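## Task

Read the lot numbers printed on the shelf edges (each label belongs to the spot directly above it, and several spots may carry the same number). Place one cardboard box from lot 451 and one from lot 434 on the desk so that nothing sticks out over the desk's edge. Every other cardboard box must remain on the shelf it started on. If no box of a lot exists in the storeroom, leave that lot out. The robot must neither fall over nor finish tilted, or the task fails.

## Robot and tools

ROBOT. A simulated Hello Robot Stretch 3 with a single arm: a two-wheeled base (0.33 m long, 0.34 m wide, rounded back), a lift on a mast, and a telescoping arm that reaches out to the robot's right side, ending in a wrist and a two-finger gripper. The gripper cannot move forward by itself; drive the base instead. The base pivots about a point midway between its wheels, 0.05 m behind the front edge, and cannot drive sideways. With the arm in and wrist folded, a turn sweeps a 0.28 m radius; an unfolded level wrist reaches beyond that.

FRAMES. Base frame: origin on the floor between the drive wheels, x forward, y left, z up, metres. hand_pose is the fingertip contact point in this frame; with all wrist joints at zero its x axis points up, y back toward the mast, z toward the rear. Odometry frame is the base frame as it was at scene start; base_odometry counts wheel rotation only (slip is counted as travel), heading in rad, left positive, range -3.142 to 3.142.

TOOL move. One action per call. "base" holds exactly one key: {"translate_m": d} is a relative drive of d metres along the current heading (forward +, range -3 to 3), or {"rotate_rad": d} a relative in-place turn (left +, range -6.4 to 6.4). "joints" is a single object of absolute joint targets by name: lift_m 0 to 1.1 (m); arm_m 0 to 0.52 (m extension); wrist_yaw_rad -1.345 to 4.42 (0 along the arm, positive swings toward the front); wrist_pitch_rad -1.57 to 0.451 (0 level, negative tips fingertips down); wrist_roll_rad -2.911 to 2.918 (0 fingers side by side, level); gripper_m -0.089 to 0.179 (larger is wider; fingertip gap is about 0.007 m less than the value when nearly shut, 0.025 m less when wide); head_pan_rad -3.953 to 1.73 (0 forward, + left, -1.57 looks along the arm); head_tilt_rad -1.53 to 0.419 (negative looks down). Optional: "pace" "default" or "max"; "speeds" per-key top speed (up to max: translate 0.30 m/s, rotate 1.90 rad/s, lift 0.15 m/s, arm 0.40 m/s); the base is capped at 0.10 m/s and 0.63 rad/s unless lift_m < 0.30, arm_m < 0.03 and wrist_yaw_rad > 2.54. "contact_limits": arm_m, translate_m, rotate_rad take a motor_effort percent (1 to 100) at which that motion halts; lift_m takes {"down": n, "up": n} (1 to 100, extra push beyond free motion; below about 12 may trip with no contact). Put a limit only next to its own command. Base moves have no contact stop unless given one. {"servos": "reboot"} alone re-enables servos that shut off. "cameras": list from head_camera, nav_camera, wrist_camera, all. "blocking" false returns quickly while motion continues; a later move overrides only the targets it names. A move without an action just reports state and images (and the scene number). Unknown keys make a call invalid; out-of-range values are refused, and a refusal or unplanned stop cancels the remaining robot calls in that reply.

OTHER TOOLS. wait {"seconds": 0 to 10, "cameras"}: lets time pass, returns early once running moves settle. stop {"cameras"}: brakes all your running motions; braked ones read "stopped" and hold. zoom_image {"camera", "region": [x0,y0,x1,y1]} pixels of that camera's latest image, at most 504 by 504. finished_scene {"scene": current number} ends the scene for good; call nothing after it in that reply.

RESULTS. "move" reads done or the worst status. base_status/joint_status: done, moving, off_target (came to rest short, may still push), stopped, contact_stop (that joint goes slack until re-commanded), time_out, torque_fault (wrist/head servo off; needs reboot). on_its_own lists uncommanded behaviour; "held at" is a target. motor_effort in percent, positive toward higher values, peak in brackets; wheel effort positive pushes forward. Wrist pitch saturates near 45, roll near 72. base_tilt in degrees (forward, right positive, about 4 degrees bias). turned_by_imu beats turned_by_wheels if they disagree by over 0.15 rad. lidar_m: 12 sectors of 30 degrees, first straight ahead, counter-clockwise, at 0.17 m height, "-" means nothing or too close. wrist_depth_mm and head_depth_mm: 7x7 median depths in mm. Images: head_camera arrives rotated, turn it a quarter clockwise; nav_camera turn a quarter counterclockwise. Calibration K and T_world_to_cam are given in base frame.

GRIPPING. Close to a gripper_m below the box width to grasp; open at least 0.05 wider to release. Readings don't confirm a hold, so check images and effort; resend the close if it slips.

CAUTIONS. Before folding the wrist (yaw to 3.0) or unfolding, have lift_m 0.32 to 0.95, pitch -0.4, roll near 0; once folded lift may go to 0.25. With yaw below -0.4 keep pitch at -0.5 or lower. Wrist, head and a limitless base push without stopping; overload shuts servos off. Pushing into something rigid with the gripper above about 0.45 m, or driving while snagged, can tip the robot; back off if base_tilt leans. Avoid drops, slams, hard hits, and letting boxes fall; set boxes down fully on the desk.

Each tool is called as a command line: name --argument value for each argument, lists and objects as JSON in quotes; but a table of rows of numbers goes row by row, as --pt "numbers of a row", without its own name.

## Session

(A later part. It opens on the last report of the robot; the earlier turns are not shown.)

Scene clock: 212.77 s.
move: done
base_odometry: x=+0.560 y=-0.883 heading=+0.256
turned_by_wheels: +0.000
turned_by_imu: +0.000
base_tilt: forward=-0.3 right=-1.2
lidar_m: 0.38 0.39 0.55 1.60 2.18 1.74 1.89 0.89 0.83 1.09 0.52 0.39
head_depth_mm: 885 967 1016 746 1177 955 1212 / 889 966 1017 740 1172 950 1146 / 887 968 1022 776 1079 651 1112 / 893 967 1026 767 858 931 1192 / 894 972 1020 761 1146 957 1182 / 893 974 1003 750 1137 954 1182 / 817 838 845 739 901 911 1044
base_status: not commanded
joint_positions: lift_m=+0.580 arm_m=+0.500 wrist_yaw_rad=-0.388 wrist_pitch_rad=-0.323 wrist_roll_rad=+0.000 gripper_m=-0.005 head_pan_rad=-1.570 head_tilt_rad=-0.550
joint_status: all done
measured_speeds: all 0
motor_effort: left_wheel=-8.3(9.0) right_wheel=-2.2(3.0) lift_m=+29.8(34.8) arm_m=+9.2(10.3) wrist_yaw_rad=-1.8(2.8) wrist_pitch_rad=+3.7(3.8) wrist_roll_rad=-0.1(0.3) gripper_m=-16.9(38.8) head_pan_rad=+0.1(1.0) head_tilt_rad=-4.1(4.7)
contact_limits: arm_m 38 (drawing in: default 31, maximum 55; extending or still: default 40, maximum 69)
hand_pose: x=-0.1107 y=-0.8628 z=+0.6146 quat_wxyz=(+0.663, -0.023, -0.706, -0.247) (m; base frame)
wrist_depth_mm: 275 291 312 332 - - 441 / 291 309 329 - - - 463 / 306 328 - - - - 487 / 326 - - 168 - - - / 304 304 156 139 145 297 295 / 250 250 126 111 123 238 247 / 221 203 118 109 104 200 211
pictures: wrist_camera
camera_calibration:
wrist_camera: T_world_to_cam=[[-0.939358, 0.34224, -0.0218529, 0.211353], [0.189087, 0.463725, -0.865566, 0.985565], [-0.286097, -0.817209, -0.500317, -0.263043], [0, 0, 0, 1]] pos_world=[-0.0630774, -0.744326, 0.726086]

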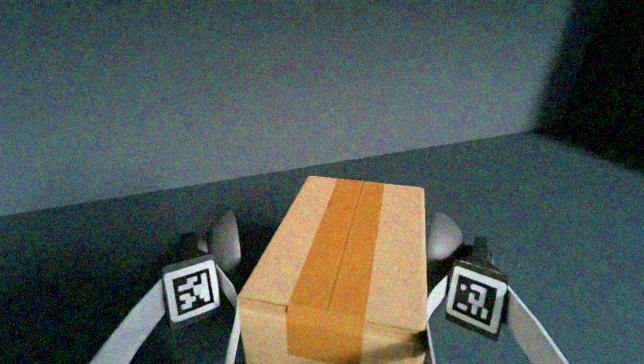

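move --joints '{"arm_m": 0.0, "gripper_m": -0.02}' --speeds '{"arm_m": 0.25}' --cameras '["wrist_camera"]'

move --base '{"translate_m": -0.68}' --joints '{"wrist_yaw_rad": 0.0, "lift_m": 0.8, "head_tilt_rad": -0.6}'

move --base '{"rotate_rad": -1.598}' --cameras '["wrist_camera"]'

move --base '{"translate_m": -1.2}' --cameras '["head_camera", "wrist_camera", "nav_camera"]'

Scene clock: 239.17 s.
move: off_target
base_odometry: x=+0.560 y=-0.883 heading=+0.256
turned_by_wheels: +0.000
turned_by_imu: +0.000
base_tilt: forward=-0.3 right=-1.3
lidar_m: 0.37 0.39 0.55 1.61 2.19 1.74 1.89 0.88 0.83 1.09 0.52 0.39
head_depth_mm: 887 965 1017 748 1180 953 1208 / 889 968 1025 738 1169 977 1200 / 889 967 1017 773 1159 972 1198 / 890 971 1023 767 1152 963 1192 / 891 975 1019 760 1146 962 1185 / 895 975 1002 747 1135 950 1180 / 819 835 845 740 908 917 1042
base_status: not commanded
joint_positions: lift_m=+0.580 arm_m=+0.001 wrist_yaw_rad=-0.388 wrist_pitch_rad=-0.323 wrist_roll_rad=+0.000 gripper_m=-0.015 head_pan_rad=-1.570 head_tilt_rad=-0.550
joint_status: gripper_m off_target (ended at -0.015, target -0.020); the others done
measured_speeds: all 0
motor_effort: left_wheel=-8.4(9.3) right_wheel=-2.5(3.3) lift_m=+30.3(31.9) arm_m=-12.5(15.0) wrist_yaw_rad=-2.5(3.7) wrist_pitch_rad=+3.7(3.8) wrist_roll_rad=+0.0(0.3) gripper_m=-19.0(100.0) head_pan_rad=+1.6(2.4) head_tilt_rad=-4.4(5.8)
hand_pose: x=-0.1107 y=-0.3633 z=+0.6146 quat_wxyz=(+0.663, -0.023, -0.706, -0.247) (m; base frame)
wrist_depth_mm: - - - - 850 - - / - - - - - - 532 / - - - - - 572 - / - - - 168 490 619 - / - - 150 139 145 664 - / - - 126 111 123 122 896 / - - 115 108 104 756 798
pictures: wrist_camera
camera_calibration:
wrist_camera: T_world_to_cam=[[-0.939364, 0.342226, -0.0218225, 0.0404125], [0.18908, 0.463808, -0.865524, 0.75397], [-0.286083, -0.817168, -0.500393, 0.145137], [0, 0, 0, 1]] pos_world=[-0.0630774, -0.244926, 0.726086]

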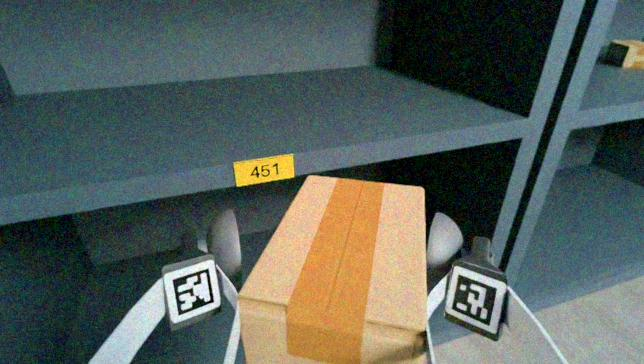

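Scene clock: 247.10 s.
move: done
base_odometry: x=-0.098 y=-1.056 heading=+0.256
turned_by_wheels: +0.000
turned_by_imu: +0.000
base_tilt: forward=-0.4 right=-1.3
lidar_m: 1.05 1.09 1.52 3.61 1.24 1.26 1.22 1.00 1.11 0.63 1.12 1.08
head_depth_mm: 871 956 925 1195 1078 969 1200 / 872 961 908 1196 1100 963 1197 / 877 961 895 1200 1096 901 1140 / 867 949 827 1131 1081 503 329 / 502 560 623 692 794 906 1123 / 503 563 703 705 1035 1267 1154 / 881 974 844 1211 1063 1255 1158
base_status: done
joint_positions: lift_m=+0.800 arm_m=+0.001 wrist_yaw_rad=-0.003 wrist_pitch_rad=-0.323 wrist_roll_rad=+0.000 gripper_m=-0.015 head_pan_rad=-1.570 head_tilt_rad=-0.601
joint_status: all done
measured_speeds: all 0
motor_effort: left_wheel=-8.7(12.6) right_wheel=-1.7(11.4) lift_m=+30.9(34.7) arm_m=-7.1(13.3) wrist_yaw_rad=+2.0(5.9) wrist_pitch_rad=+3.7(3.9) wrist_roll_rad=+0.2(0.6) gripper_m=-18.7(19.5) head_pan_rad=+2.9(3.5) head_tilt_rad=+0.8(6.7)
hand_pose: x=-0.0222 y=-0.3809 z=+0.8345 quat_wxyz=(+0.698, +0.113, -0.698, -0.115) (m; base frame)
wrist_depth_mm: - - 345 - - - - / - - 374 - - - - / - - 402 - - - - / - - 433 168 - - - / - - 150 139 145 644 - / - - 127 111 123 122 - / - 106 115 108 103 - 922
pictures: none

Scene clock: 250.73 s.
move: done
base_odometry: x=-0.098 y=-1.056 heading=-1.342
turned_by_wheels: -1.598
turned_by_imu: -1.573
base_tilt: forward=-0.4 right=-1.2
lidar_m: 0.62 1.12 1.09 1.05 1.09 1.50 3.62 1.25 1.26 1.22 1.00 1.11
head_depth_mm: 996 1092 1213 1373 1571 1506 1281 / 1000 1092 1210 1365 1557 1482 1271 / 999 1093 1216 1368 1565 1352 1156 / 995 1092 1213 1371 1568 502 329 / 1000 1089 1211 1369 1562 1411 1225 / 1000 1098 1218 1366 1574 1452 1213 / 1002 1113 1236 1398 1590 1436 1212
base_status: done
joint_positions: lift_m=+0.800 arm_m=+0.001 wrist_yaw_rad=-0.002 wrist_pitch_rad=-0.323 wrist_roll_rad=+0.000 gripper_m=-0.015 head_pan_rad=-1.570 head_tilt_rad=-0.601
joint_status: not commanded
measured_speeds: all 0
motor_effort: left_wheel=+8.2(12.3) right_wheel=-9.6(13.6) lift_m=+30.3(31.5) arm_m=-12.6(12.9) wrist_yaw_rad=+1.6(3.1) wrist_pitch_rad=+3.7(3.9) wrist_roll_rad=+0.1(0.3) gripper_m=-18.8(19.3) head_pan_rad=+3.6(4.1) head_tilt_rad=+4.4(4.4)
hand_pose: x=-0.0221 y=-0.3809 z=+0.8345 quat_wxyz=(+0.698, +0.113, -0.698, -0.115) (m; base frame)
wrist_depth_mm: - - - - - 866 - / - - - - - 911 - / - - - - - - - / - - - 177 - - - / - - 152 139 145 - - / - 125 127 111 123 - - / - - 117 108 104 981 -
pictures: wrist_camera
camera_calibration:
wrist_camera: T_world_to_cam=[[-0.999087, -0.0366955, -0.021872, -0.0111662], [0.000541956, 0.501063, -0.865411, 0.945686], [0.0427159, -0.864632, -0.500586, 0.255547], [0, 0, 0, 1]] pos_world=[-0.0225845, -0.253304, 0.946086]

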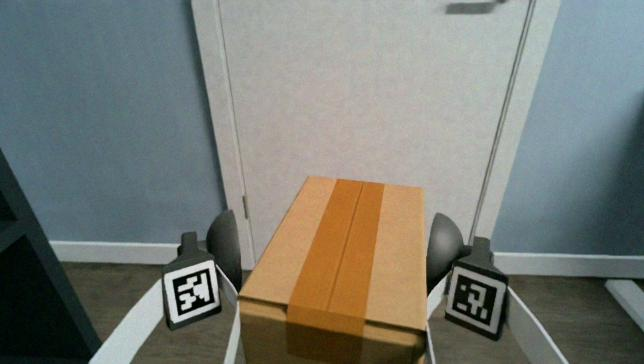

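Scene clock: 263.87 s.
move: done
base_odometry: x=-0.371 y=+0.113 heading=-1.341
turned_by_wheels: +0.000
turned_by_imu: +0.000
base_tilt: forward=-0.3 right=-1.2
lidar_m: 1.81 1.49 1.10 1.06 1.11 1.52 2.46 1.27 0.62 0.80 0.81 1.73
head_depth_mm: 1004 1105 1214 1133 844 691 1243 / 1001 1101 1225 1124 836 686 1216 / 1001 1102 1219 1113 831 661 1046 / 1001 1104 1223 1103 824 503 328 / 1003 1105 1220 1083 819 676 1224 / 1002 1104 1224 1082 811 692 1184 / 1007 1103 1225 1331 804 685 1209
base_status: done
joint_positions: lift_m=+0.800 arm_m=+0.001 wrist_yaw_rad=-0.002 wrist_pitch_rad=-0.323 wrist_roll_rad=+0.000 gripper_m=-0.015 head_pan_rad=-1.570 head_tilt_rad=-0.600
joint_status: not commanded
measured_speeds: all 0
motor_effort: left_wheel=-0.8(10.0) right_wheel=-11.0(14.7) lift_m=+28.8(31.0) arm_m=-8.0(13.2) wrist_yaw_rad=+0.3(3.1) wrist_pitch_rad=+3.8(3.9) wrist_roll_rad=+0.2(0.3) gripper_m=-18.6(19.7) head_pan_rad=+3.6(4.0) head_tilt_rad=+3.4(4.9)
hand_pose: x=-0.0221 y=-0.3809 z=+0.8345 quat_wxyz=(+0.698, +0.113, -0.698, -0.115) (m; base frame)
wrist_depth_mm: 907 - - - - - - / - - - - - - - / - - - - - - - / - - - 168 - - - / - - 149 139 145 - - / - - 127 111 123 - - / - - 117 109 104 125 -
pictures: head_camera (sideways), nav_camera (sideways), wrist_camera
camera_calibration:
head_camera: T_world_to_cam=[[-0.0467466, 0.52004, -0.852862, 1.12538], [0.997499, -0.0210082, -0.0674844, 0.0813516], [-0.0530117, -0.853884, -0.517757, 0.629692], [0, 0, 0, 1]] pos_world=[0.00484051, -0.0458486, 1.29131]
nav_camera: T_world_to_cam=[[0.0175178, -0.542579, 0.839822, -1.04979], [-0.999788, -0.018574, 0.00885454, 0.044798], [0.0107945, -0.8398, -0.542789, 0.659577], [0, 0, 0, 1]] pos_world=[0.0560587, -0.0148501, 1.23925]
wrist_camera: T_world_to_cam=[[-0.999087, -0.0366955, -0.021872, -0.0111662], [0.000541956, 0.501063, -0.865411, 0.945686], [0.0427159, -0.864632, -0.500586, 0.255547], [0, 0, 0, 1]] pos_world=[-0.0225845, -0.253304, 0.946086]

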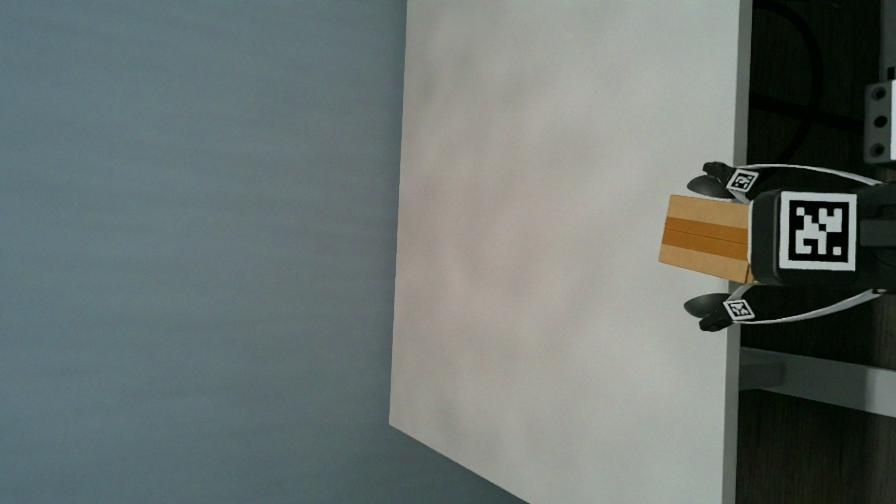

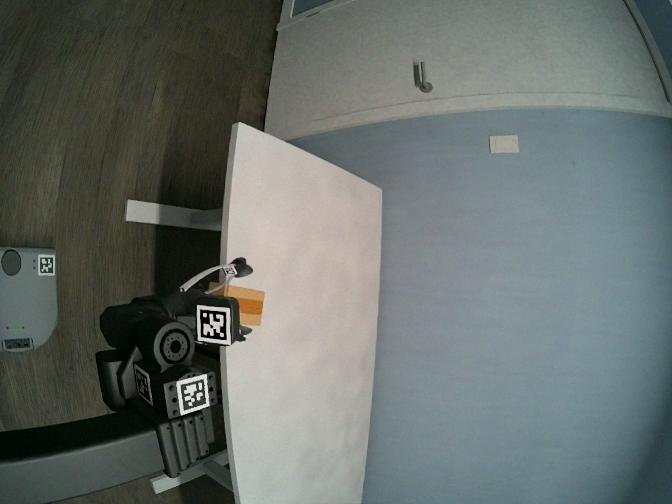

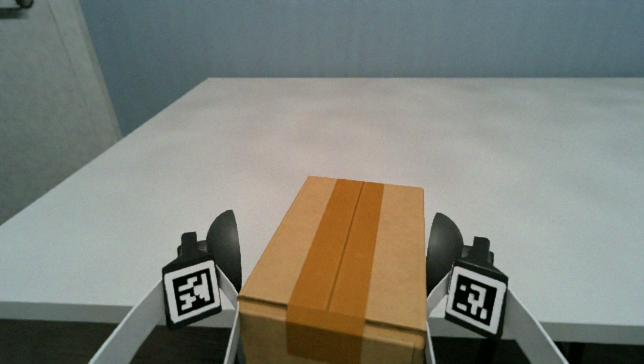

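move --joints '{"arm_m": 0.25, "lift_m": 0.735}'

move --joints '{"lift_m": 0.704}' --speeds '{"lift_m": 0.03}' --contact_limits '{"lift_m": {"down": 14}}' --cameras '["wrist_camera", "head_camera"]'

Scene clock: 276.50 s.
move: done
base_odometry: x=-0.371 y=+0.113 heading=-1.341
turned_by_wheels: +0.000
turned_by_imu: +0.000
base_tilt: forward=-0.2 right=-1.3
lidar_m: 1.81 1.49 1.10 1.06 1.10 1.52 2.46 1.27 0.62 0.80 0.81 1.73
head_depth_mm: 1001 1103 1216 1139 838 689 1047 / 1005 1101 1221 1124 837 408 346 / 1003 1100 1227 1110 496 472 1233 / 1003 1099 1224 1105 573 563 1228 / 999 1099 1224 1089 816 675 1223 / 1007 1106 1221 1078 810 691 1185 / 1004 1112 1225 1331 806 686 1204
base_status: not commanded
joint_positions: lift_m=+0.735 arm_m=+0.250 wrist_yaw_rad=-0.002 wrist_pitch_rad=-0.324 wrist_roll_rad=+0.000 gripper_m=-0.015 head_pan_rad=-1.570 head_tilt_rad=-0.600
joint_status: all done
measured_speeds: all 0
motor_effort: left_wheel=-1.1(1.1) right_wheel=-11.9(12.0) lift_m=+25.6(29.1) arm_m=+13.4(15.2) wrist_yaw_rad=+2.0(3.0) wrist_pitch_rad=+3.9(4.0) wrist_roll_rad=-0.2(0.3) gripper_m=-18.8(19.4) head_pan_rad=+3.2(3.9) head_tilt_rad=+2.9(4.3)
hand_pose: x=-0.0221 y=-0.6303 z=+0.7694 quat_wxyz=(+0.698, +0.113, -0.698, -0.115) (m; base frame)
wrist_depth_mm: - - - - - - - / - - - - - - - / - - - - - - - / - - - 167 - - - / - - 150 139 145 - - / - - 127 111 123 - - / - - 115 109 103 - -
pictures: none

Scene clock: 277.97 s.
move: done
base_odometry: x=-0.371 y=+0.113 heading=-1.341
turned_by_wheels: +0.000
turned_by_imu: +0.000
base_tilt: forward=-0.3 right=-1.2
lidar_m: 1.81 1.49 1.10 1.06 1.10 1.52 2.46 1.27 0.62 0.80 0.80 1.72
head_depth_mm: 1003 1103 1225 1138 843 690 1196 / 1002 1100 1221 1123 835 438 367 / 1002 1099 1227 1110 828 485 1226 / 1001 1104 1227 1103 755 515 1224 / 1005 1108 1228 1091 815 674 1222 / 1006 1106 1228 1082 811 688 1194 / 1004 1101 1221 1324 806 685 1209
base_status: not commanded
joint_positions: lift_m=+0.704 arm_m=+0.250 wrist_yaw_rad=-0.002 wrist_pitch_rad=-0.282 wrist_roll_rad=+0.000 gripper_m=-0.015 head_pan_rad=-1.570 head_tilt_rad=-0.600
joint_status: all done
measured_speeds: all 0
motor_effort: left_wheel=-0.6(0.8) right_wheel=-12.2(12.2) lift_m=+19.1(25.2) arm_m=+12.8(13.7) wrist_yaw_rad=+1.6(2.9) wrist_pitch_rad=-3.8(4.2) wrist_roll_rad=+0.0(0.3) gripper_m=-18.6(19.5) head_pan_rad=+2.8(3.7) head_tilt_rad=+3.1(3.8)
contact_limits: lift_m down 14 (down: maximum 72; up: maximum 65)
hand_pose: x=-0.0221 y=-0.6344 z=+0.7482 quat_wxyz=(+0.700, +0.099, -0.700, -0.101) (m; base frame)
wrist_depth_mm: - - - - - - - / - - - - - - - / - - - - - - - / - - - 170 - - - / - - 150 140 145 - - / - - 126 110 123 - - / - - 115 108 103 - -
pictures: head_camera (sideways), wrist_camera
camera_calibration:
head_camera: T_world_to_cam=[[-0.0467536, 0.519896, -0.852949, 1.12549], [0.997499, -0.0210196, -0.067489, 0.0813571], [-0.0530159, -0.853971, -0.517613, 0.629501], [0, 0, 0, 1]] pos_world=[0.00484048, -0.0458493, 1.29131]
wrist_camera: T_world_to_cam=[[-0.999087, -0.0376012, -0.0202728, -0.0241309], [0.000439438, 0.4655, -0.885048, 0.990085], [0.0427159, -0.884249, -0.465058, -0.0458751], [0, 0, 0, 1]] pos_world=[-0.0225844, -0.502356, 0.854449]

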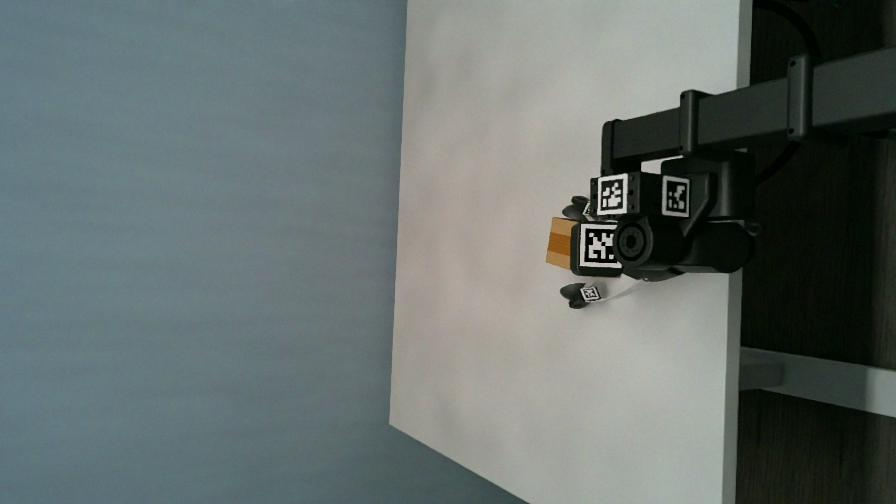

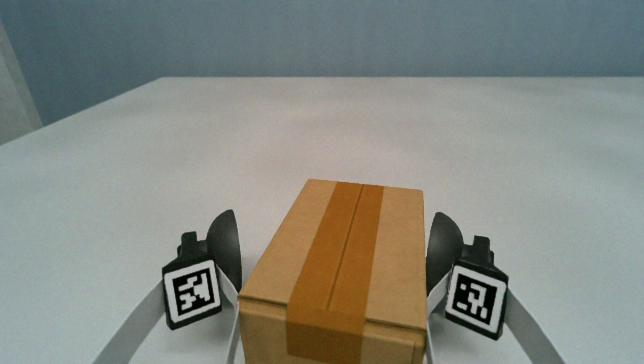

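move --joints '{"lift_m": 0.709}' --speeds '{"lift_m": 0.03}'

move --joints '{"gripper_m": 0.12}'

move --joints '{"arm_m": 0.0}' --speeds '{"arm_m": 0.25}' --cameras '["wrist_camera"]'

move --joints '{"lift_m": 0.82, "wrist_pitch_rad": -0.4}' --pace "max"

move --joints '{"wrist_yaw_rad": 3.0, "gripper_m": 0.0, "head_pan_rad": -1.57, "head_tilt_rad": -0.4}' --pace "max" --cameras '["head_camera"]'

move --joints '{"lift_m": 0.28}' --pace "max"

move --base '{"translate_m": -1.93}' --pace "max" --cameras '["nav_camera"]'

Scene clock: 305.13 s.
move: done
base_odometry: x=-0.371 y=+0.113 heading=-1.341
turned_by_wheels: +0.000
turned_by_imu: +0.000
base_tilt: forward=-0.3 right=-1.2
lidar_m: 1.81 1.49 1.10 1.06 1.10 1.52 2.46 1.27 0.62 0.80 0.81 1.72
head_depth_mm: 998 1100 1216 1134 842 689 1192 / 999 1101 1217 1127 834 433 363 / 1004 1098 1224 1113 829 484 1234 / 1009 1104 1221 1096 740 514 1230 / 1004 1106 1226 1091 816 676 1220 / 1003 1103 1220 1077 813 691 1185 / 1008 1102 1222 1330 805 687 1213
base_status: not commanded
joint_positions: lift_m=+0.709 arm_m=+0.250 wrist_yaw_rad=-0.002 wrist_pitch_rad=-0.304 wrist_roll_rad=+0.000 gripper_m=-0.015 head_pan_rad=-1.570 head_tilt_rad=-0.600
joint_status: all done
measured_speeds: all 0
motor_effort: left_wheel=+0.0(0.8) right_wheel=-10.5(11.5) lift_m=+30.3(30.7) arm_m=+12.1(12.9) wrist_yaw_rad=+1.2(3.2) wrist_pitch_rad=+0.2(3.7) wrist_roll_rad=+0.3(0.3) gripper_m=-19.2(19.4) head_pan_rad=+3.0(3.6) head_tilt_rad=+2.5(3.2)
hand_pose: x=-0.0221 y=-0.6323 z=+0.7481 quat_wxyz=(+0.699, +0.106, -0.699, -0.108) (m; base frame)
wrist_depth_mm: - - - - - - - / - - - - - - - / - - - - - - - / - - - 168 - - - / - - 150 139 144 - - / - - 127 111 123 - - / - - 115 108 103 - -
pictures: none

Scene clock: 307.03 s.
move: done
base_odometry: x=-0.371 y=+0.113 heading=-1.341
turned_by_wheels: +0.000
turned_by_imu: +0.000
base_tilt: forward=-0.4 right=-1.1
lidar_m: 1.82 1.49 1.10 1.06 1.10 1.52 2.46 1.27 0.62 0.80 0.81 1.72
head_depth_mm: 1002 1102 1221 1137 842 691 1193 / 1004 1099 1221 1122 839 434 363 / 1006 1108 1225 1108 827 485 1241 / 1003 1109 1235 1100 766 513 1231 / 1008 1097 1224 1088 814 676 1219 / 1006 1105 1228 1078 811 689 1192 / 1006 1098 1229 1331 806 684 1210
base_status: not commanded
joint_positions: lift_m=+0.709 arm_m=+0.250 wrist_yaw_rad=+0.000 wrist_pitch_rad=-0.313 wrist_roll_rad=+0.000 gripper_m=+0.120 head_pan_rad=-1.570 head_tilt_rad=-0.600
joint_status: all done
measured_speeds: all 0
motor_effort: left_wheel=-0.4(0.8) right_wheel=-11.0(11.6) lift_m=+28.4(30.1) arm_m=+11.7(12.9) wrist_yaw_rad=-0.2(2.1) wrist_pitch_rad=+2.0(2.1) wrist_roll_rad=-0.2(0.3) gripper_m=+0.8(80.5) head_pan_rad=+3.2(3.6) head_tilt_rad=+1.9(3.4)
hand_pose: x=-0.0216 y=-0.6313 z=+0.7459 quat_wxyz=(+0.699, +0.110, -0.698, -0.111) (m; base frame)
wrist_depth_mm: - - - - - - - / - - - - - - - / - - - - - - - / - - - 162 162 - - / - - 149 135 141 145 - / - 123 116 112 116 125 - / - 121 115 109 102 117 -
pictures: none

Scene clock: 310.00 s.
move: done
base_odometry: x=-0.371 y=+0.113 heading=-1.341
turned_by_wheels: +0.000
turned_by_imu: +0.000
base_tilt: forward=-0.5 right=-1.1
lidar_m: 1.81 1.49 1.10 1.06 1.10 1.52 2.46 1.27 0.62 0.80 0.80 1.72
head_depth_mm: 1001 1101 1227 1135 840 691 1224 / 1002 1101 1219 1122 835 686 1187 / 1002 1099 1218 1115 828 679 1207 / 1004 1097 1224 1099 774 677 1231 / 1002 1104 1221 1091 816 674 1200 / 1006 1101 1222 1080 810 690 1191 / 1007 1105 1224 1332 807 687 1214
base_status: not commanded
joint_positions: lift_m=+0.709 arm_m=+0.001 wrist_yaw_rad=+0.000 wrist_pitch_rad=-0.314 wrist_roll_rad=+0.000 gripper_m=+0.120 head_pan_rad=-1.570 head_tilt_rad=-0.600
joint_status: all done
measured_speeds: all 0
motor_effort: left_wheel=-0.3(1.0) right_wheel=-10.3(11.8) lift_m=+25.0(28.8) arm_m=-13.3(14.7) wrist_yaw_rad=-0.6(1.7) wrist_pitch_rad=+2.1(2.2) wrist_roll_rad=-0.1(0.3) gripper_m=+1.0(1.2) head_pan_rad=+2.8(3.5) head_tilt_rad=+1.4(2.8)
hand_pose: x=-0.0216 y=-0.3818 z=+0.7457 quat_wxyz=(+0.699, +0.111, -0.698, -0.111) (m; base frame)
wrist_depth_mm: 909 - - - - - - / - - - 327 - - - / - - - 333 - - - / - - - - - - - / - - 152 - - 145 - / - 123 - - - 125 - / - 914 948 957 956 121 933
pictures: wrist_camera
camera_calibration:
wrist_camera: T_world_to_cam=[[-0.999013, -0.0388625, -0.0214929, -0.0137064], [-0.000475004, 0.49329, -0.869865, 0.869472], [0.0444073, -0.868996, -0.492822, 0.202811], [0, 0, 0, 1]] pos_world=[-0.0222862, -0.253192, 0.855978]

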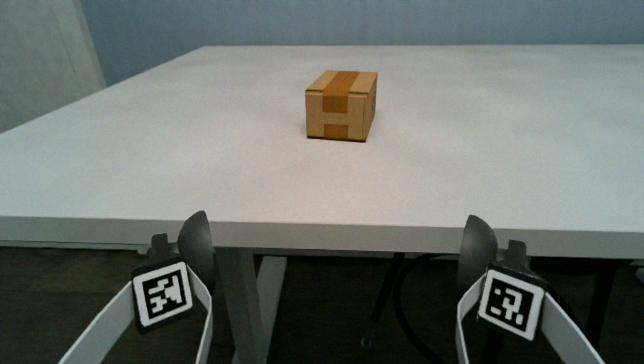

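Scene clock: 311.53 s.
move: done
base_odometry: x=-0.371 y=+0.113 heading=-1.341
turned_by_wheels: +0.000
turned_by_imu: +0.000
base_tilt: forward=-0.3 right=-1.3
lidar_m: 1.81 1.49 1.10 1.06 1.10 1.52 2.46 1.27 0.62 0.80 0.80 1.72
head_depth_mm: 998 1096 1220 1133 841 691 1243 / 1003 1100 1223 1122 836 685 1239 / 1002 1101 1219 1113 830 662 439 / 1003 1101 1222 1099 774 659 323 / 1002 1103 1221 1087 816 672 1220 / 1004 1101 1221 1076 811 690 1186 / 1008 1106 1226 1327 805 685 1207
base_status: not commanded
joint_positions: lift_m=+0.820 arm_m=+0.001 wrist_yaw_rad=+0.000 wrist_pitch_rad=-0.413 wrist_roll_rad=+0.000 gripper_m=+0.120 head_pan_rad=-1.570 head_tilt_rad=-0.600
joint_status: all done
measured_speeds: all 0
motor_effort: left_wheel=-0.4(0.9) right_wheel=-10.4(11.3) lift_m=+30.9(33.1) arm_m=-10.6(13.0) wrist_yaw_rad=-0.8(1.5) wrist_pitch_rad=+1.9(3.6) wrist_roll_rad=-0.1(0.5) gripper_m=+0.2(1.1) head_pan_rad=+3.0(3.4) head_tilt_rad=+1.9(2.4)
hand_pose: x=-0.0216 y=-0.3705 z=+0.8337 quat_wxyz=(+0.692, +0.145, -0.692, -0.146) (m; base frame)
wrist_depth_mm: 919 - - - - - - / - - - - - - - / - - - 403 - - - / - - - 383 - - - / - - - - - 145 - / - 123 147 - - 125 - / - 967 993 - - 124 954
pictures: none

Scene clock: 313.37 s.
move: done
base_odometry: x=-0.371 y=+0.113 heading=-1.341
turned_by_wheels: +0.000
turned_by_imu: +0.000
base_tilt: forward=-0.2 right=-1.3
lidar_m: 1.82 1.49 1.10 1.06 1.10 1.52 2.46 1.27 0.62 0.80 0.80 1.73
head_depth_mm: 1025 1082 1169 1253 1125 819 647 / 1027 1092 1162 1248 1115 814 644 / 1027 1093 1168 1253 1105 807 641 / 1026 1089 1163 1257 1098 745 636 / 1027 1087 1164 1248 1092 801 632 / 1024 1090 1160 1250 1077 795 630 / 1024 1093 1165 1245 1299 791 628
base_status: not commanded
joint_positions: lift_m=+0.820 arm_m=+0.001 wrist_yaw_rad=+2.997 wrist_pitch_rad=-0.413 wrist_roll_rad=+0.000 gripper_m=+0.000 head_pan_rad=-1.570 head_tilt_rad=-0.396
joint_status: all done
measured_speeds: all 0
motor_effort: left_wheel=-0.1(1.0) right_wheel=-11.4(11.4) lift_m=+30.5(31.6) arm_m=-6.8(10.4) wrist_yaw_rad=+2.6(6.7) wrist_pitch_rad=+2.0(2.1) wrist_roll_rad=-0.2(0.3) gripper_m=-1.2(81.4) head_pan_rad=+2.9(5.3) head_tilt_rad=+0.7(6.3)
hand_pose: x=+0.0112 y=+0.0771 z=+0.8337 quat_wxyz=(+0.195, +0.700, +0.095, +0.680) (m; base frame)
wrist_depth_mm: - 137 - - - - - / - 147 - - - - - / - 161 - - - - - / - 183 - - - - - / - - 211 152 - - - / - - 217 130 - - - / - - 121 969 951 - 994
pictures: head_camera (sideways)
camera_calibration:
head_camera: T_world_to_cam=[[-0.0465258, 0.336174, -0.94065, 1.23996], [0.997514, -0.0342491, -0.0615785, 0.0736861], [-0.0529175, -0.941177, -0.333745, 0.390316], [0, 0, 0, 1]] pos_world=[0.00484146, -0.0469608, 1.30117]

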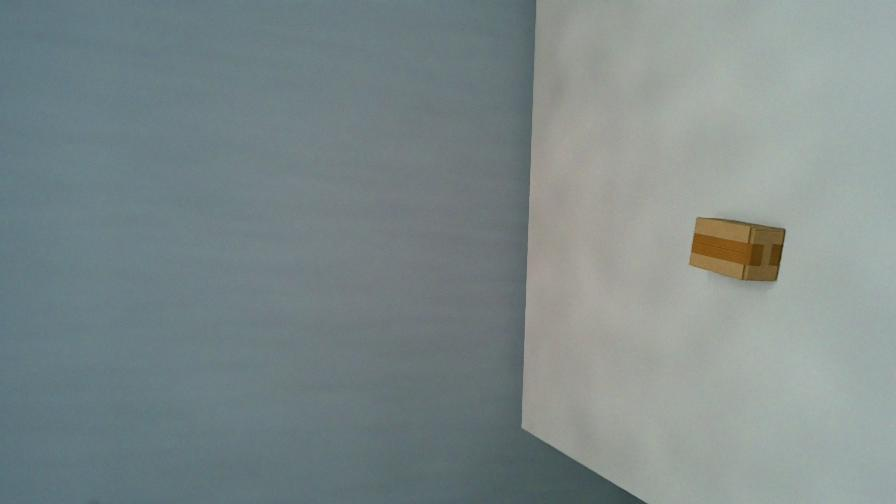

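Scene clock: 317.77 s.
move: done
base_odometry: x=-0.371 y=+0.113 heading=-1.341
turned_by_wheels: +0.000
turned_by_imu: +0.000
base_tilt: forward=-0.3 right=-1.1
lidar_m: 1.81 1.49 1.10 1.06 1.10 1.52 2.46 1.27 0.62 0.80 0.80 1.73
head_depth_mm: 1024 1084 1163 1255 1118 815 644 / 1026 1091 1163 1243 1104 809 644 / 1020 1093 1165 1252 1099 807 638 / 1023 1090 1162 1251 1092 740 634 / 1022 1089 1169 1254 1079 796 631 / 1027 1091 1169 1250 1070 792 628 / 1023 1087 1160 1240 1298 788 626
base_status: not commanded
joint_positions: lift_m=+0.280 arm_m=+0.001 wrist_yaw_rad=+2.997 wrist_pitch_rad=-0.415 wrist_roll_rad=+0.000 gripper_m=+0.000 head_pan_rad=-1.570 head_tilt_rad=-0.400
joint_status: all done
measured_speeds: all 0
motor_effort: left_wheel=-0.2(1.0) right_wheel=-10.5(11.5) lift_m=+25.8(28.5) arm_m=+0.7(7.2) wrist_yaw_rad=+2.6(3.7) wrist_pitch_rad=+2.2(2.3) wrist_roll_rad=+0.0(0.3) gripper_m=-0.5(1.6) head_pan_rad=+2.0(3.4) head_tilt_rad=-3.5(5.2)
hand_pose: x=+0.0112 y=+0.0770 z=+0.2934 quat_wxyz=(+0.195, +0.700, +0.095, +0.680) (m; base frame)
wrist_depth_mm: - 137 - - - - - / - 148 - - - - - / 941 162 867 900 884 901 863 / 723 186 658 717 711 706 690 / 606 579 213 153 584 579 575 / 505 506 216 130 467 498 493 / 434 274 125 264 263 433 432
pictures: none

Scene clock: 325.63 s.
move: done
base_odometry: x=-0.810 y=+1.992 heading=-1.341
turned_by_wheels: +0.000
turned_by_imu: -0.002
base_tilt: forward=-0.3 right=-1.1
lidar_m: 3.70 1.52 1.17 2.08 0.77 0.57 0.55 0.57 0.79 1.20 1.26 1.14
head_depth_mm: 1015 1074 1151 1233 1306 1414 1350 / 1008 1076 1151 1228 1330 1449 1416 / 1011 1071 1146 1237 1331 1453 1411 / 1006 1071 1149 1233 1328 1455 1415 / 1007 1073 1146 1232 1326 1448 1387 / 1010 1073 1143 1229 1330 1438 1384 / 1010 1075 1148 1236 1329 1444 1386
base_status: done
joint_positions: lift_m=+0.280 arm_m=+0.001 wrist_yaw_rad=+2.997 wrist_pitch_rad=-0.415 wrist_roll_rad=+0.000 gripper_m=+0.000 head_pan_rad=-1.570 head_tilt_rad=-0.400
joint_status: not commanded
measured_speeds: all 0
motor_effort: left_wheel=+0.8(13.2) right_wheel=-9.0(16.8) lift_m=+27.0(31.1) arm_m=+13.1(13.2) wrist_yaw_rad=+2.2(3.6) wrist_pitch_rad=+2.2(2.3) wrist_roll_rad=-0.2(0.3) gripper_m=-1.3(1.5) head_pan_rad=+2.8(3.4) head_tilt_rad=-3.2(4.7)
hand_pose: x=+0.0111 y=+0.0770 z=+0.2935 quat_wxyz=(+0.195, +0.700, +0.096, +0.680) (m; base frame)
wrist_depth_mm: - 137 - - - - - / - 147 - - - - - / 801 162 861 909 895 883 864 / 705 186 650 721 706 694 691 / 604 576 213 152 584 578 572 / 512 510 217 130 468 497 495 / 433 273 124 263 265 434 429
pictures: nav_camera (sideways)
camera_calibration:
nav_camera: T_world_to_cam=[[0.0173736, -0.364977, 0.930854, -1.16851], [-0.99979, -0.0164866, 0.012196, 0.0404348], [0.0108954, -0.93087, -0.365187, 0.428455], [0, 0, 0, 1]] pos_world=[0.0560594, -0.0269778, 1.24369]

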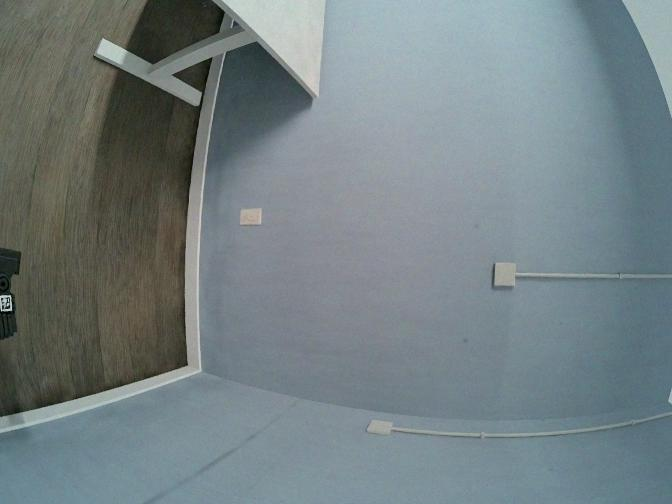

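move --base '{"rotate_rad": 1.6}' --joints '{"head_pan_rad": -1.0, "head_tilt_rad": -0.35}' --pace "max"

move --base '{"translate_m": 2.05}' --pace "max" --cameras '["head_camera"]'

Scene clock: 335.07 s.
move: done
base_odometry: x=-0.810 y=+1.992 heading=+0.259
turned_by_wheels: +1.600
turned_by_imu: +1.569
base_tilt: forward=-0.4 right=-1.2
lidar_m: 2.00 0.76 0.57 0.55 0.57 0.79 1.20 1.19 1.14 3.72 1.50 1.18
head_depth_mm: 3581 3347 3678 3846 2687 1921 1490 / 3289 2601 2905 3246 2659 1913 1488 / 2145 2109 2276 2464 2508 1910 1480 / 1688 1752 1879 2030 2200 1882 1471 / 1439 1520 1604 1709 1817 1813 1458 / 1269 1329 1387 1473 1559 1657 1450 / 1135 1183 1234 1300 1359 1435 1431
base_status: done
joint_positions: lift_m=+0.280 arm_m=+0.001 wrist_yaw_rad=+2.997 wrist_pitch_rad=-0.415 wrist_roll_rad=+0.000 gripper_m=+0.000 head_pan_rad=-0.996 head_tilt_rad=-0.350
joint_status: all done
measured_speeds: all 0
motor_effort: left_wheel=-5.9(15.1) right_wheel=+6.4(14.7) lift_m=+25.5(31.0) arm_m=+0.8(13.2) wrist_yaw_rad=+0.8(3.0) wrist_pitch_rad=+2.2(2.4) wrist_roll_rad=+0.0(0.3) gripper_m=-1.3(1.7) head_pan_rad=-3.5(4.1) head_tilt_rad=+4.6(6.4)
hand_pose: x=+0.0111 y=+0.0769 z=+0.2935 quat_wxyz=(+0.195, +0.700, +0.096, +0.680) (m; base frame)
wrist_depth_mm: 512 137 529 540 563 570 585 / 557 147 574 592 607 616 623 / 608 161 620 631 - - - / - 181 189 683 674 677 695 / 606 581 212 152 588 586 578 / 513 510 217 130 468 496 489 / 433 274 125 263 264 433 430
pictures: none

Scene clock: 343.33 s.
move: done
base_odometry: x=+1.172 y=+2.516 heading=+0.259
turned_by_wheels: +0.000
turned_by_imu: +0.001
base_tilt: forward=-0.4 right=-1.2
lidar_m: 0.51 0.53 0.53 0.51 0.53 0.74 2.16 0.71 0.72 1.85 0.70 0.52
head_depth_mm: 1418 1602 1846 2162 2408 1924 1498 / 1098 1212 1346 1510 1726 1779 1487 / 898 966 1054 1157 1271 1417 1435 / 760 808 869 933 1014 1104 1204 / 661 697 738 784 838 899 970 / 581 610 641 675 715 761 810 / 520 543 568 594 625 659 696
base_status: done
joint_positions: lift_m=+0.280 arm_m=+0.001 wrist_yaw_rad=+2.997 wrist_pitch_rad=-0.415 wrist_roll_rad=+0.000 gripper_m=+0.000 head_pan_rad=-1.000 head_tilt_rad=-0.350
joint_status: not commanded
measured_speeds: all 0
motor_effort: left_wheel=+0.7(13.9) right_wheel=+2.0(13.6) lift_m=+30.2(31.0) arm_m=-12.1(13.8) wrist_yaw_rad=+1.6(3.3) wrist_pitch_rad=+2.3(2.3) wrist_roll_rad=+0.2(0.4) gripper_m=-1.1(1.6) head_pan_rad=-3.1(3.9) head_tilt_rad=+4.2(5.7)
hand_pose: x=+0.0110 y=+0.0770 z=+0.2935 quat_wxyz=(+0.195, +0.700, +0.096, +0.680) (m; base frame)
wrist_depth_mm: 482 137 496 516 524 531 537 / 525 148 538 564 567 587 576 / 575 162 582 612 617 627 623 / - 178 188 - 682 663 554 / 599 577 212 152 585 575 558 / 508 510 217 130 470 493 498 / 437 274 124 263 263 431 430
pictures: head_camera (sideways)
camera_calibration:
head_camera: T_world_to_cam=[[-0.197122, 0.221386, -0.955055, 1.25966], [0.859824, 0.507061, -0.0599276, 0.0723879], [0.471004, -0.832993, -0.290306, 0.330578], [0, 0, 0, 1]] pos_world=[0.0303616, -0.0402063, 1.30335]

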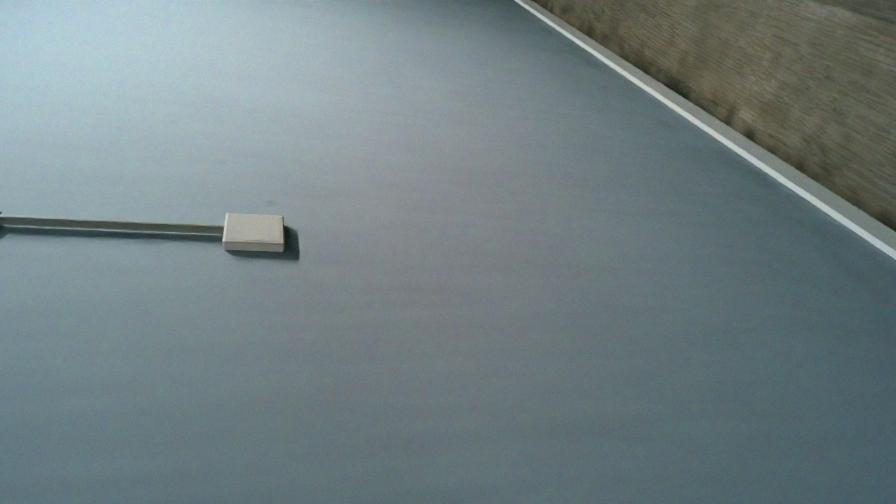

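move --base '{"translate_m": 0.1}' --pace "max"

move --base '{"rotate_rad": -1.6}' --joints '{"head_pan_rad": -1.2, "head_tilt_rad": -0.5}' --pace "max"

move --base '{"translate_m": 0.6}' --pace "max" --cameras '["head_camera", "nav_camera"]'

Scene clock: 359.73 s.
move: done
base_odometry: x=+1.269 y=+2.542 heading=+0.258
turned_by_wheels: +0.000
turned_by_imu: +0.000
base_tilt: forward=-0.4 right=-1.3
lidar_m: 0.41 0.42 0.53 0.51 0.53 0.73 2.15 0.79 1.50 1.48 0.57 0.42
head_depth_mm: 1121 1265 1457 1719 2112 1928 1496 / 873 957 1061 1195 1356 1575 1481 / 714 767 834 911 1009 1124 1262 / 601 641 684 738 803 873 954 / 522 551 582 620 662 712 765 / 460 483 508 536 567 601 641 / 412 429 449 471 495 520 552
base_status: done
joint_positions: lift_m=+0.280 arm_m=+0.001 wrist_yaw_rad=+2.998 wrist_pitch_rad=-0.415 wrist_roll_rad=+0.000 gripper_m=+0.000 head_pan_rad=-1.000 head_tilt_rad=-0.350
joint_status: not commanded
measured_speeds: all 0
motor_effort: left_wheel=-2.4(10.7) right_wheel=+7.8(14.6) lift_m=+27.8(29.1) arm_m=-11.8(12.1) wrist_yaw_rad=+1.6(2.5) wrist_pitch_rad=+2.2(2.3) wrist_roll_rad=+0.2(0.3) gripper_m=-0.9(1.5) head_pan_rad=-3.3(3.7) head_tilt_rad=+4.8(5.2)
hand_pose: x=+0.0110 y=+0.0770 z=+0.2935 quat_wxyz=(+0.195, +0.700, +0.096, +0.680) (m; base frame)
wrist_depth_mm: 478 137 495 511 524 534 473 / 522 148 536 559 568 576 477 / 571 162 584 605 613 616 481 / - 179 188 - 669 650 487 / 606 585 212 152 584 576 475 / 514 508 217 131 468 491 470 / 437 274 124 263 264 438 429
pictures: none

Scene clock: 361.87 s.
move: done
base_odometry: x=+1.269 y=+2.542 heading=-1.341
turned_by_wheels: -1.600
turned_by_imu: -1.569
base_tilt: forward=-0.2 right=-1.2
lidar_m: 1.54 0.57 0.42 0.41 0.42 0.53 0.51 0.53 0.73 2.06 0.79 1.50
head_depth_mm: 2686 2880 3098 3048 2116 1641 1333 / 2823 2962 3178 2988 2104 1619 1320 / 2876 3091 3300 2962 2093 1621 1309 / 2972 3251 3361 2905 2062 1593 1307 / 909 981 1068 1169 1288 1441 1303 / 758 808 862 925 1003 1089 1195 / 650 685 733 796 900 1015 1212
base_status: done
joint_positions: lift_m=+0.280 arm_m=+0.001 wrist_yaw_rad=+2.998 wrist_pitch_rad=-0.415 wrist_roll_rad=+0.000 gripper_m=+0.000 head_pan_rad=-1.205 head_tilt_rad=-0.500
joint_status: all done
measured_speeds: all 0
motor_effort: left_wheel=+5.1(14.4) right_wheel=-7.2(15.3) lift_m=+26.7(28.4) arm_m=-12.6(13.7) wrist_yaw_rad=+2.4(3.3) wrist_pitch_rad=+2.2(2.4) wrist_roll_rad=-0.1(0.4) gripper_m=-1.2(1.5) head_pan_rad=+3.4(5.8) head_tilt_rad=-4.7(6.2)
hand_pose: x=+0.0110 y=+0.0770 z=+0.2935 quat_wxyz=(+0.195, +0.700, +0.096, +0.680) (m; base frame)
wrist_depth_mm: 385 137 405 419 425 434 451 / 423 148 440 451 462 475 493 / 464 162 471 499 511 522 537 / 499 187 512 536 549 - - / 536 530 207 147 562 584 573 / 515 507 217 130 472 493 493 / 434 274 125 262 264 433 433
pictures: none

Scene clock: 365.20 s.
move: done
base_odometry: x=+1.405 y=+1.957 heading=-1.341
turned_by_wheels: +0.000
turned_by_imu: +0.001
base_tilt: forward=-0.4 right=-1.3
lidar_m: 1.51 0.57 0.42 0.40 0.42 0.58 1.11 1.15 1.59 0.61 1.10 0.99
head_depth_mm: 833 895 961 737 1023 781 812 / 861 928 994 730 1161 958 876 / 894 969 1031 724 1194 952 1175 / 923 1007 1061 760 1229 944 1225 / 962 1051 1107 803 1221 977 1219 / 1005 1094 1144 848 1206 1035 1218 / 973 1065 1068 1127 1174 1294 1227
base_status: done
joint_positions: lift_m=+0.280 arm_m=+0.001 wrist_yaw_rad=+2.998 wrist_pitch_rad=-0.415 wrist_roll_rad=+0.000 gripper_m=+0.000 head_pan_rad=-1.200 head_tilt_rad=-0.500
joint_status: not commanded
measured_speeds: all 0
motor_effort: left_wheel=+2.3(14.4) right_wheel=+2.4(13.3) lift_m=+25.2(27.1) arm_m=-11.2(12.9) wrist_yaw_rad=+1.3(3.0) wrist_pitch_rad=+2.1(2.3) wrist_roll_rad=+0.1(0.3) gripper_m=-0.8(1.6) head_pan_rad=+3.4(4.1) head_tilt_rad=-3.8(4.9)
hand_pose: x=+0.0110 y=+0.0770 z=+0.2935 quat_wxyz=(+0.195, +0.700, +0.096, +0.680) (m; base frame)
wrist_depth_mm: 386 137 401 413 425 432 443 / 418 147 435 451 460 475 482 / 454 161 473 491 504 515 526 / 506 186 506 536 540 - - / 529 531 209 149 547 556 574 / 509 504 217 130 473 499 494 / 435 273 124 263 264 431 430
pictures: head_camera (sideways), nav_camera (sideways)
camera_calibration:
head_camera: T_world_to_cam=[[-0.19977, 0.386215, -0.900517, 1.18852], [0.940035, 0.33484, -0.0649295, 0.078433], [0.276452, -0.859488, -0.429946, 0.513419], [0, 0, 0, 1]] pos_world=[0.021764, -0.0440085, 1.29612]
nav_camera: T_world_to_cam=[[0.181123, -0.418957, 0.889758, -1.1159], [-0.925795, -0.37788, 0.0105281, 0.0421612], [0.331811, -0.82564, -0.456311, 0.54507], [0, 0, 0, 1]] pos_world=[0.0602871, -0.00154878, 1.24116]

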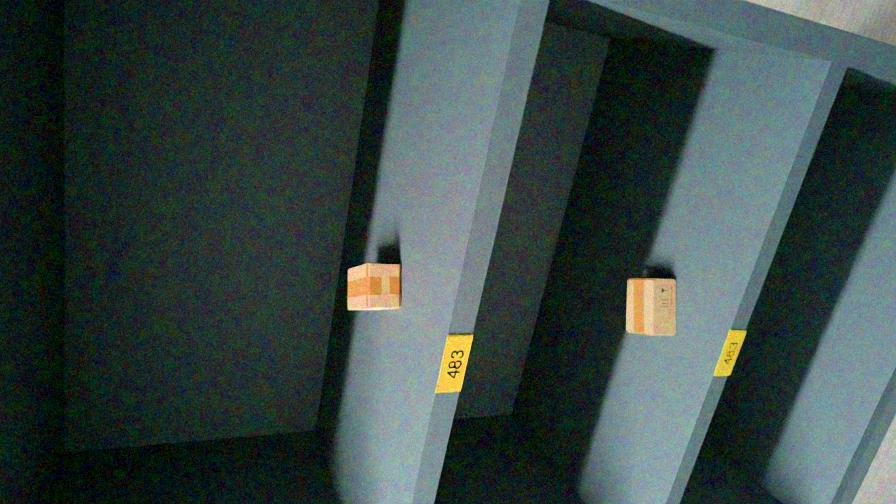

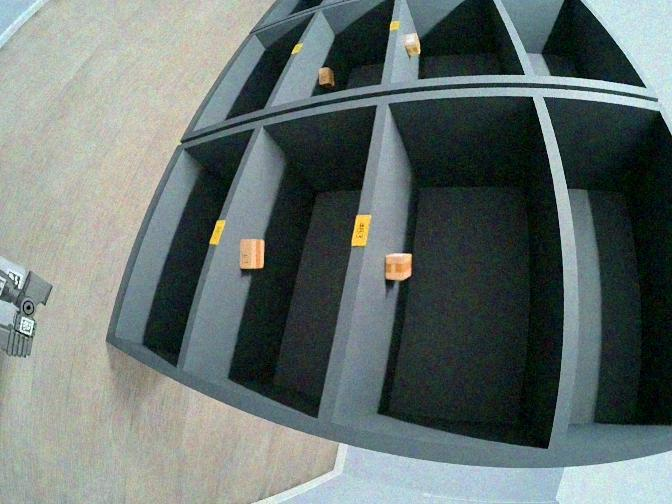

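move --base '{"translate_m": 0.83}' --pace "max" --cameras '["head_camera", "nav_camera"]'

Scene clock: 372.67 s.
move: done
base_odometry: x=+1.594 y=+1.149 heading=-1.342
turned_by_wheels: +0.000
turned_by_imu: +0.000
base_tilt: forward=-0.4 right=-1.2
lidar_m: 1.47 0.55 0.41 0.39 0.41 0.57 1.61 1.07 1.10 0.61 1.11 1.09
head_depth_mm: 608 515 561 599 660 881 831 / 856 937 997 689 1103 783 843 / 883 974 1040 727 1202 953 1171 / 913 1013 1078 765 1230 951 1227 / 957 1058 1112 809 1225 982 1228 / 996 1109 1156 841 1215 1037 1220 / 1048 1154 1181 1304 1197 1359 1221
base_status: done
joint_positions: lift_m=+0.280 arm_m=+0.001 wrist_yaw_rad=+2.998 wrist_pitch_rad=-0.415 wrist_roll_rad=+0.000 gripper_m=+0.000 head_pan_rad=-1.200 head_tilt_rad=-0.500
joint_status: not commanded
measured_speeds: all 0
motor_effort: left_wheel=+1.4(15.7) right_wheel=+6.8(10.7) lift_m=+28.0(31.4) arm_m=-7.6(9.6) wrist_yaw_rad=+2.4(2.9) wrist_pitch_rad=+2.2(2.4) wrist_roll_rad=+0.1(0.3) gripper_m=-0.8(1.5) head_pan_rad=+2.9(4.0) head_tilt_rad=-3.1(4.7)
hand_pose: x=+0.0110 y=+0.0770 z=+0.2935 quat_wxyz=(+0.195, +0.700, +0.096, +0.680) (m; base frame)
wrist_depth_mm: 375 137 390 406 415 422 433 / 413 147 425 437 452 460 470 / 446 161 457 482 491 507 513 / 492 186 496 534 535 554 - / 524 527 211 149 551 555 572 / 511 507 216 130 471 498 494 / 436 275 125 264 262 434 432
pictures: head_camera (sideways), nav_camera (sideways)
camera_calibration:
head_camera: T_world_to_cam=[[-0.199811, 0.386218, -0.900506, 1.18847], [0.939992, 0.334966, -0.064909, 0.0783791], [0.27657, -0.859438, -0.429972, 0.513538], [0, 0, 0, 1]] pos_world=[0.0217642, -0.0439082, 1.29612]
nav_camera: T_world_to_cam=[[0.181135, -0.418935, 0.889766, -1.11591], [-0.92576, -0.377965, 0.0105029, 0.0421908], [0.331901, -0.825613, -0.456296, 0.545046], [0, 0, 0, 1]] pos_world=[0.0602877, -0.00154882, 1.24116]

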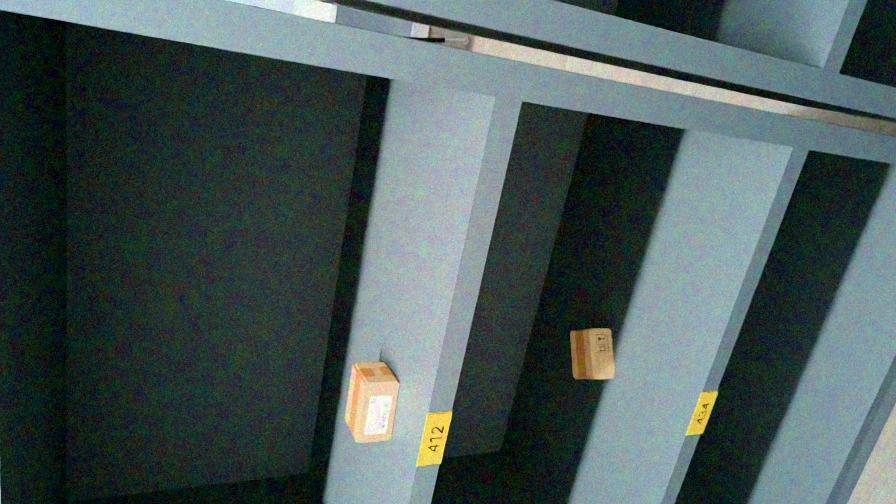

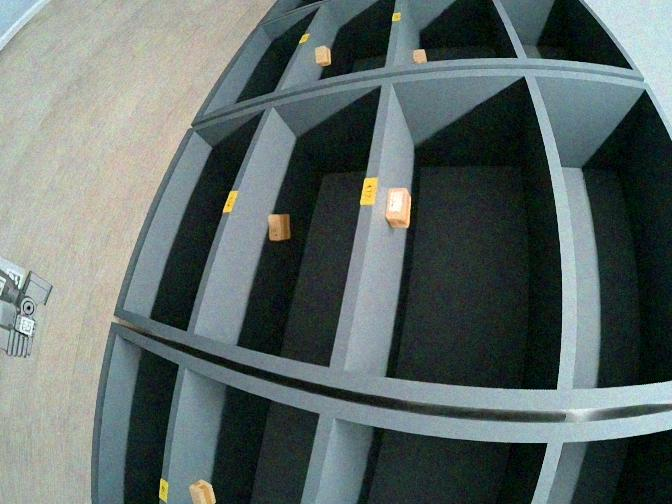

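zoom_image --camera "head_camera" --region '[640, 370, 760, 460]'

Scaled by 4.200 from the camera's 896x504 image, which has a finer 1280x720 frame.

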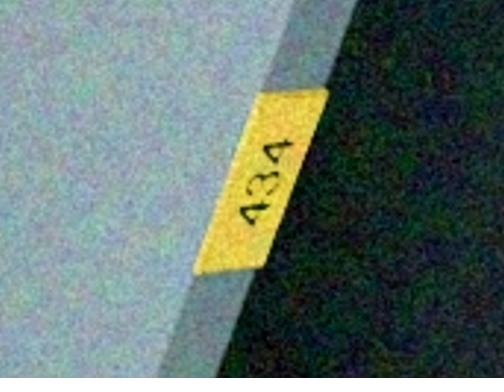

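move --base '{"translate_m": 0.49}' --joints '{"lift_m": 0.56, "wrist_pitch_rad": -0.4, "head_pan_rad": -1.57, "head_tilt_rad": -0.5}' --pace "max"

move --joints '{"wrist_yaw_rad": 0.0, "gripper_m": 0.17}' --pace "max"

move --joints '{"wrist_pitch_rad": -0.27, "arm_m": 0.15, "lift_m": 0.53}' --pace "max" --cameras '["wrist_camera", "head_camera"]'

Scene clock: 396.30 s.
move: done
base_odometry: x=+1.705 y=+0.672 heading=-1.341
turned_by_wheels: +0.000
turned_by_imu: +0.000
base_tilt: forward=-0.4 right=-1.2
lidar_m: 1.45 0.55 0.40 0.39 0.41 0.56 1.59 1.49 0.75 1.07 0.74 1.48
head_depth_mm: 833 949 1018 739 1147 966 1106 / 858 947 1022 730 1198 961 1208 / 876 943 1020 723 1205 957 1207 / 876 950 1019 715 1201 952 1193 / 877 944 1010 728 1203 940 1191 / 877 947 1010 742 1197 932 1180 / 874 949 1008 732 1158 935 1156
base_status: done
joint_positions: lift_m=+0.560 arm_m=+0.001 wrist_yaw_rad=+2.998 wrist_pitch_rad=-0.415 wrist_roll_rad=+0.000 gripper_m=+0.000 head_pan_rad=-1.570 head_tilt_rad=-0.500
joint_status: all done
measured_speeds: all 0
motor_effort: left_wheel=+3.6(11.6) right_wheel=-1.2(13.8) lift_m=+24.4(35.1) arm_m=-2.4(5.6) wrist_yaw_rad=+0.9(3.1) wrist_pitch_rad=+2.2(4.2) wrist_roll_rad=-0.1(0.4) gripper_m=-0.8(1.6) head_pan_rad=+3.4(5.1) head_tilt_rad=-3.2(4.6)
hand_pose: x=+0.0110 y=+0.0769 z=+0.5734 quat_wxyz=(+0.195, +0.700, +0.096, +0.680) (m; base frame)
wrist_depth_mm: 370 137 388 397 408 417 428 / 409 147 422 432 446 457 469 / 442 161 454 478 491 499 516 / 485 187 490 520 533 540 - / 530 518 206 147 - - - / - - 218 130 124 - - / - - 120 700 127 726 722
pictures: none

Scene clock: 398.53 s.
move: done
base_odometry: x=+1.705 y=+0.672 heading=-1.341
turned_by_wheels: +0.000
turned_by_imu: +0.000
base_tilt: forward=-0.2 right=-1.0
lidar_m: 1.45 0.55 0.40 0.39 0.40 0.56 1.59 1.49 0.75 1.07 0.74 1.48
head_depth_mm: 831 948 1018 739 1148 968 1107 / 857 949 1019 732 1199 962 1213 / 875 949 1021 724 1205 950 1201 / 878 946 1017 715 1200 947 1195 / 873 948 1012 729 1195 944 1194 / 874 946 1009 744 1204 940 1188 / 876 950 1005 733 1156 930 1154
base_status: not commanded
joint_positions: lift_m=+0.560 arm_m=+0.001 wrist_yaw_rad=+0.003 wrist_pitch_rad=-0.415 wrist_roll_rad=+0.000 gripper_m=+0.170 head_pan_rad=-1.570 head_tilt_rad=-0.500
joint_status: all done
measured_speeds: all 0
motor_effort: left_wheel=+4.3(4.7) right_wheel=-2.5(2.5) lift_m=+28.0(28.4) arm_m=-1.3(2.8) wrist_yaw_rad=-3.9(8.6) wrist_pitch_rad=+2.3(2.4) wrist_roll_rad=-0.1(0.4) gripper_m=+0.3(83.9) head_pan_rad=+3.4(3.9) head_tilt_rad=-3.2(3.7)
hand_pose: x=-0.0208 y=-0.3703 z=+0.5734 quat_wxyz=(+0.692, +0.147, -0.691, -0.145) (m; base frame)
wrist_depth_mm: 479 - - 538 - - - / 469 462 488 479 468 471 465 / 421 410 405 398 391 387 384 / 494 - - - - - - / 531 146 - - - - - / - 124 - - - - - / 116 696 - - - - 106
pictures: none

Scene clock: 400.03 s.
move: done
base_odometry: x=+1.705 y=+0.672 heading=-1.341
turned_by_wheels: +0.000
turned_by_imu: +0.000
base_tilt: forward=-0.3 right=-1.1
lidar_m: 1.46 0.55 0.40 0.39 0.40 0.56 1.59 1.49 0.75 1.07 0.74 1.48
head_depth_mm: 835 947 1017 740 1145 967 1105 / 861 948 1021 729 1201 958 1209 / 877 943 1014 722 1201 955 1168 / 873 949 1019 715 1202 947 1197 / 876 946 1008 729 1200 939 1167 / 878 949 1004 741 1202 936 1186 / 875 948 1006 734 1150 933 1152
base_status: not commanded
joint_positions: lift_m=+0.530 arm_m=+0.150 wrist_yaw_rad=+0.003 wrist_pitch_rad=-0.291 wrist_roll_rad=+0.000 gripper_m=+0.170 head_pan_rad=-1.570 head_tilt_rad=-0.500
joint_status: all done
measured_speeds: all 0
motor_effort: left_wheel=+4.0(4.8) right_wheel=-1.2(2.3) lift_m=+30.2(32.1) arm_m=+11.8(15.1) wrist_yaw_rad=-1.9(4.3) wrist_pitch_rad=+3.4(5.7) wrist_roll_rad=-0.1(0.3) gripper_m=+0.7(1.1) head_pan_rad=+3.3(4.0) head_tilt_rad=-2.8(3.6)
hand_pose: x=-0.0208 y=-0.5335 z=+0.5721 quat_wxyz=(+0.700, +0.104, -0.699, -0.102) (m; base frame)
wrist_depth_mm: 478 - - - - - 590 / 480 - - 425 - - 588 / 430 425 424 416 418 409 413 / 310 307 306 304 300 301 299 / 283 270 271 266 261 259 257 / 117 127 - - - - - / - 619 - - - - 106
pictures: head_camera (sideways), wrist_camera
camera_calibration:
head_camera: T_world_to_cam=[[-0.0466602, 0.432318, -0.900513, 1.18756], [0.997508, -0.02759, -0.0649314, 0.0780424], [-0.0529161, -0.901299, -0.429953, 0.515477], [0, 0, 0, 1]] pos_world=[0.00484105, -0.0466526, 1.29612]
wrist_camera: T_world_to_cam=[[-0.998879, -0.0426132, -0.0206206, -0.0251041], [-0.00200058, 0.473191, -0.880957, 0.788971], [0.047298, -0.879928, -0.472746, -0.031889], [0, 0, 0, 1]] pos_world=[-0.0219893, -0.402464, 0.679457]

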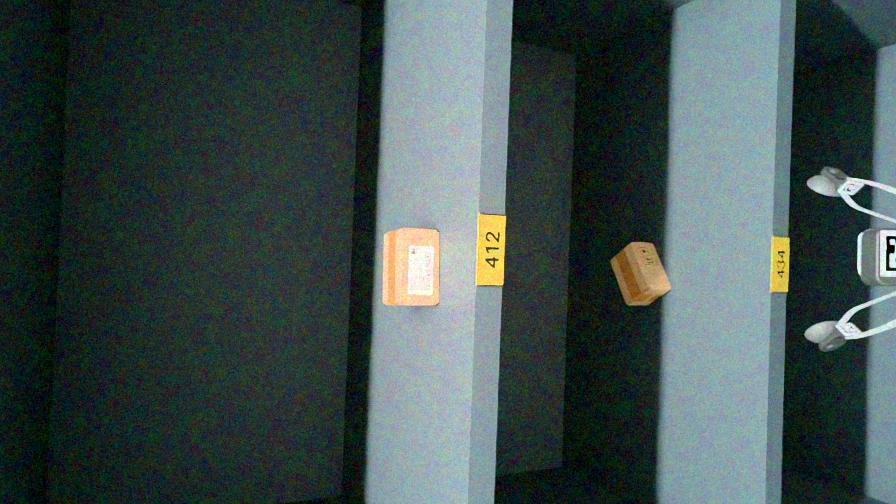

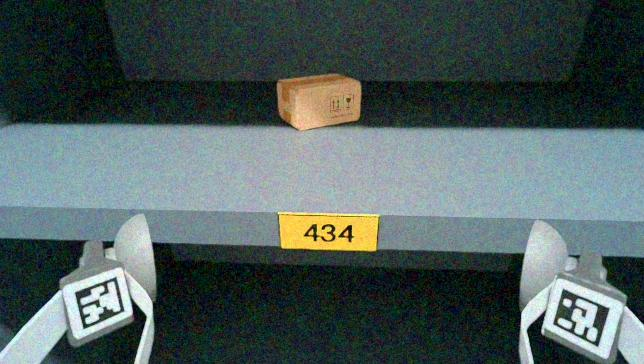

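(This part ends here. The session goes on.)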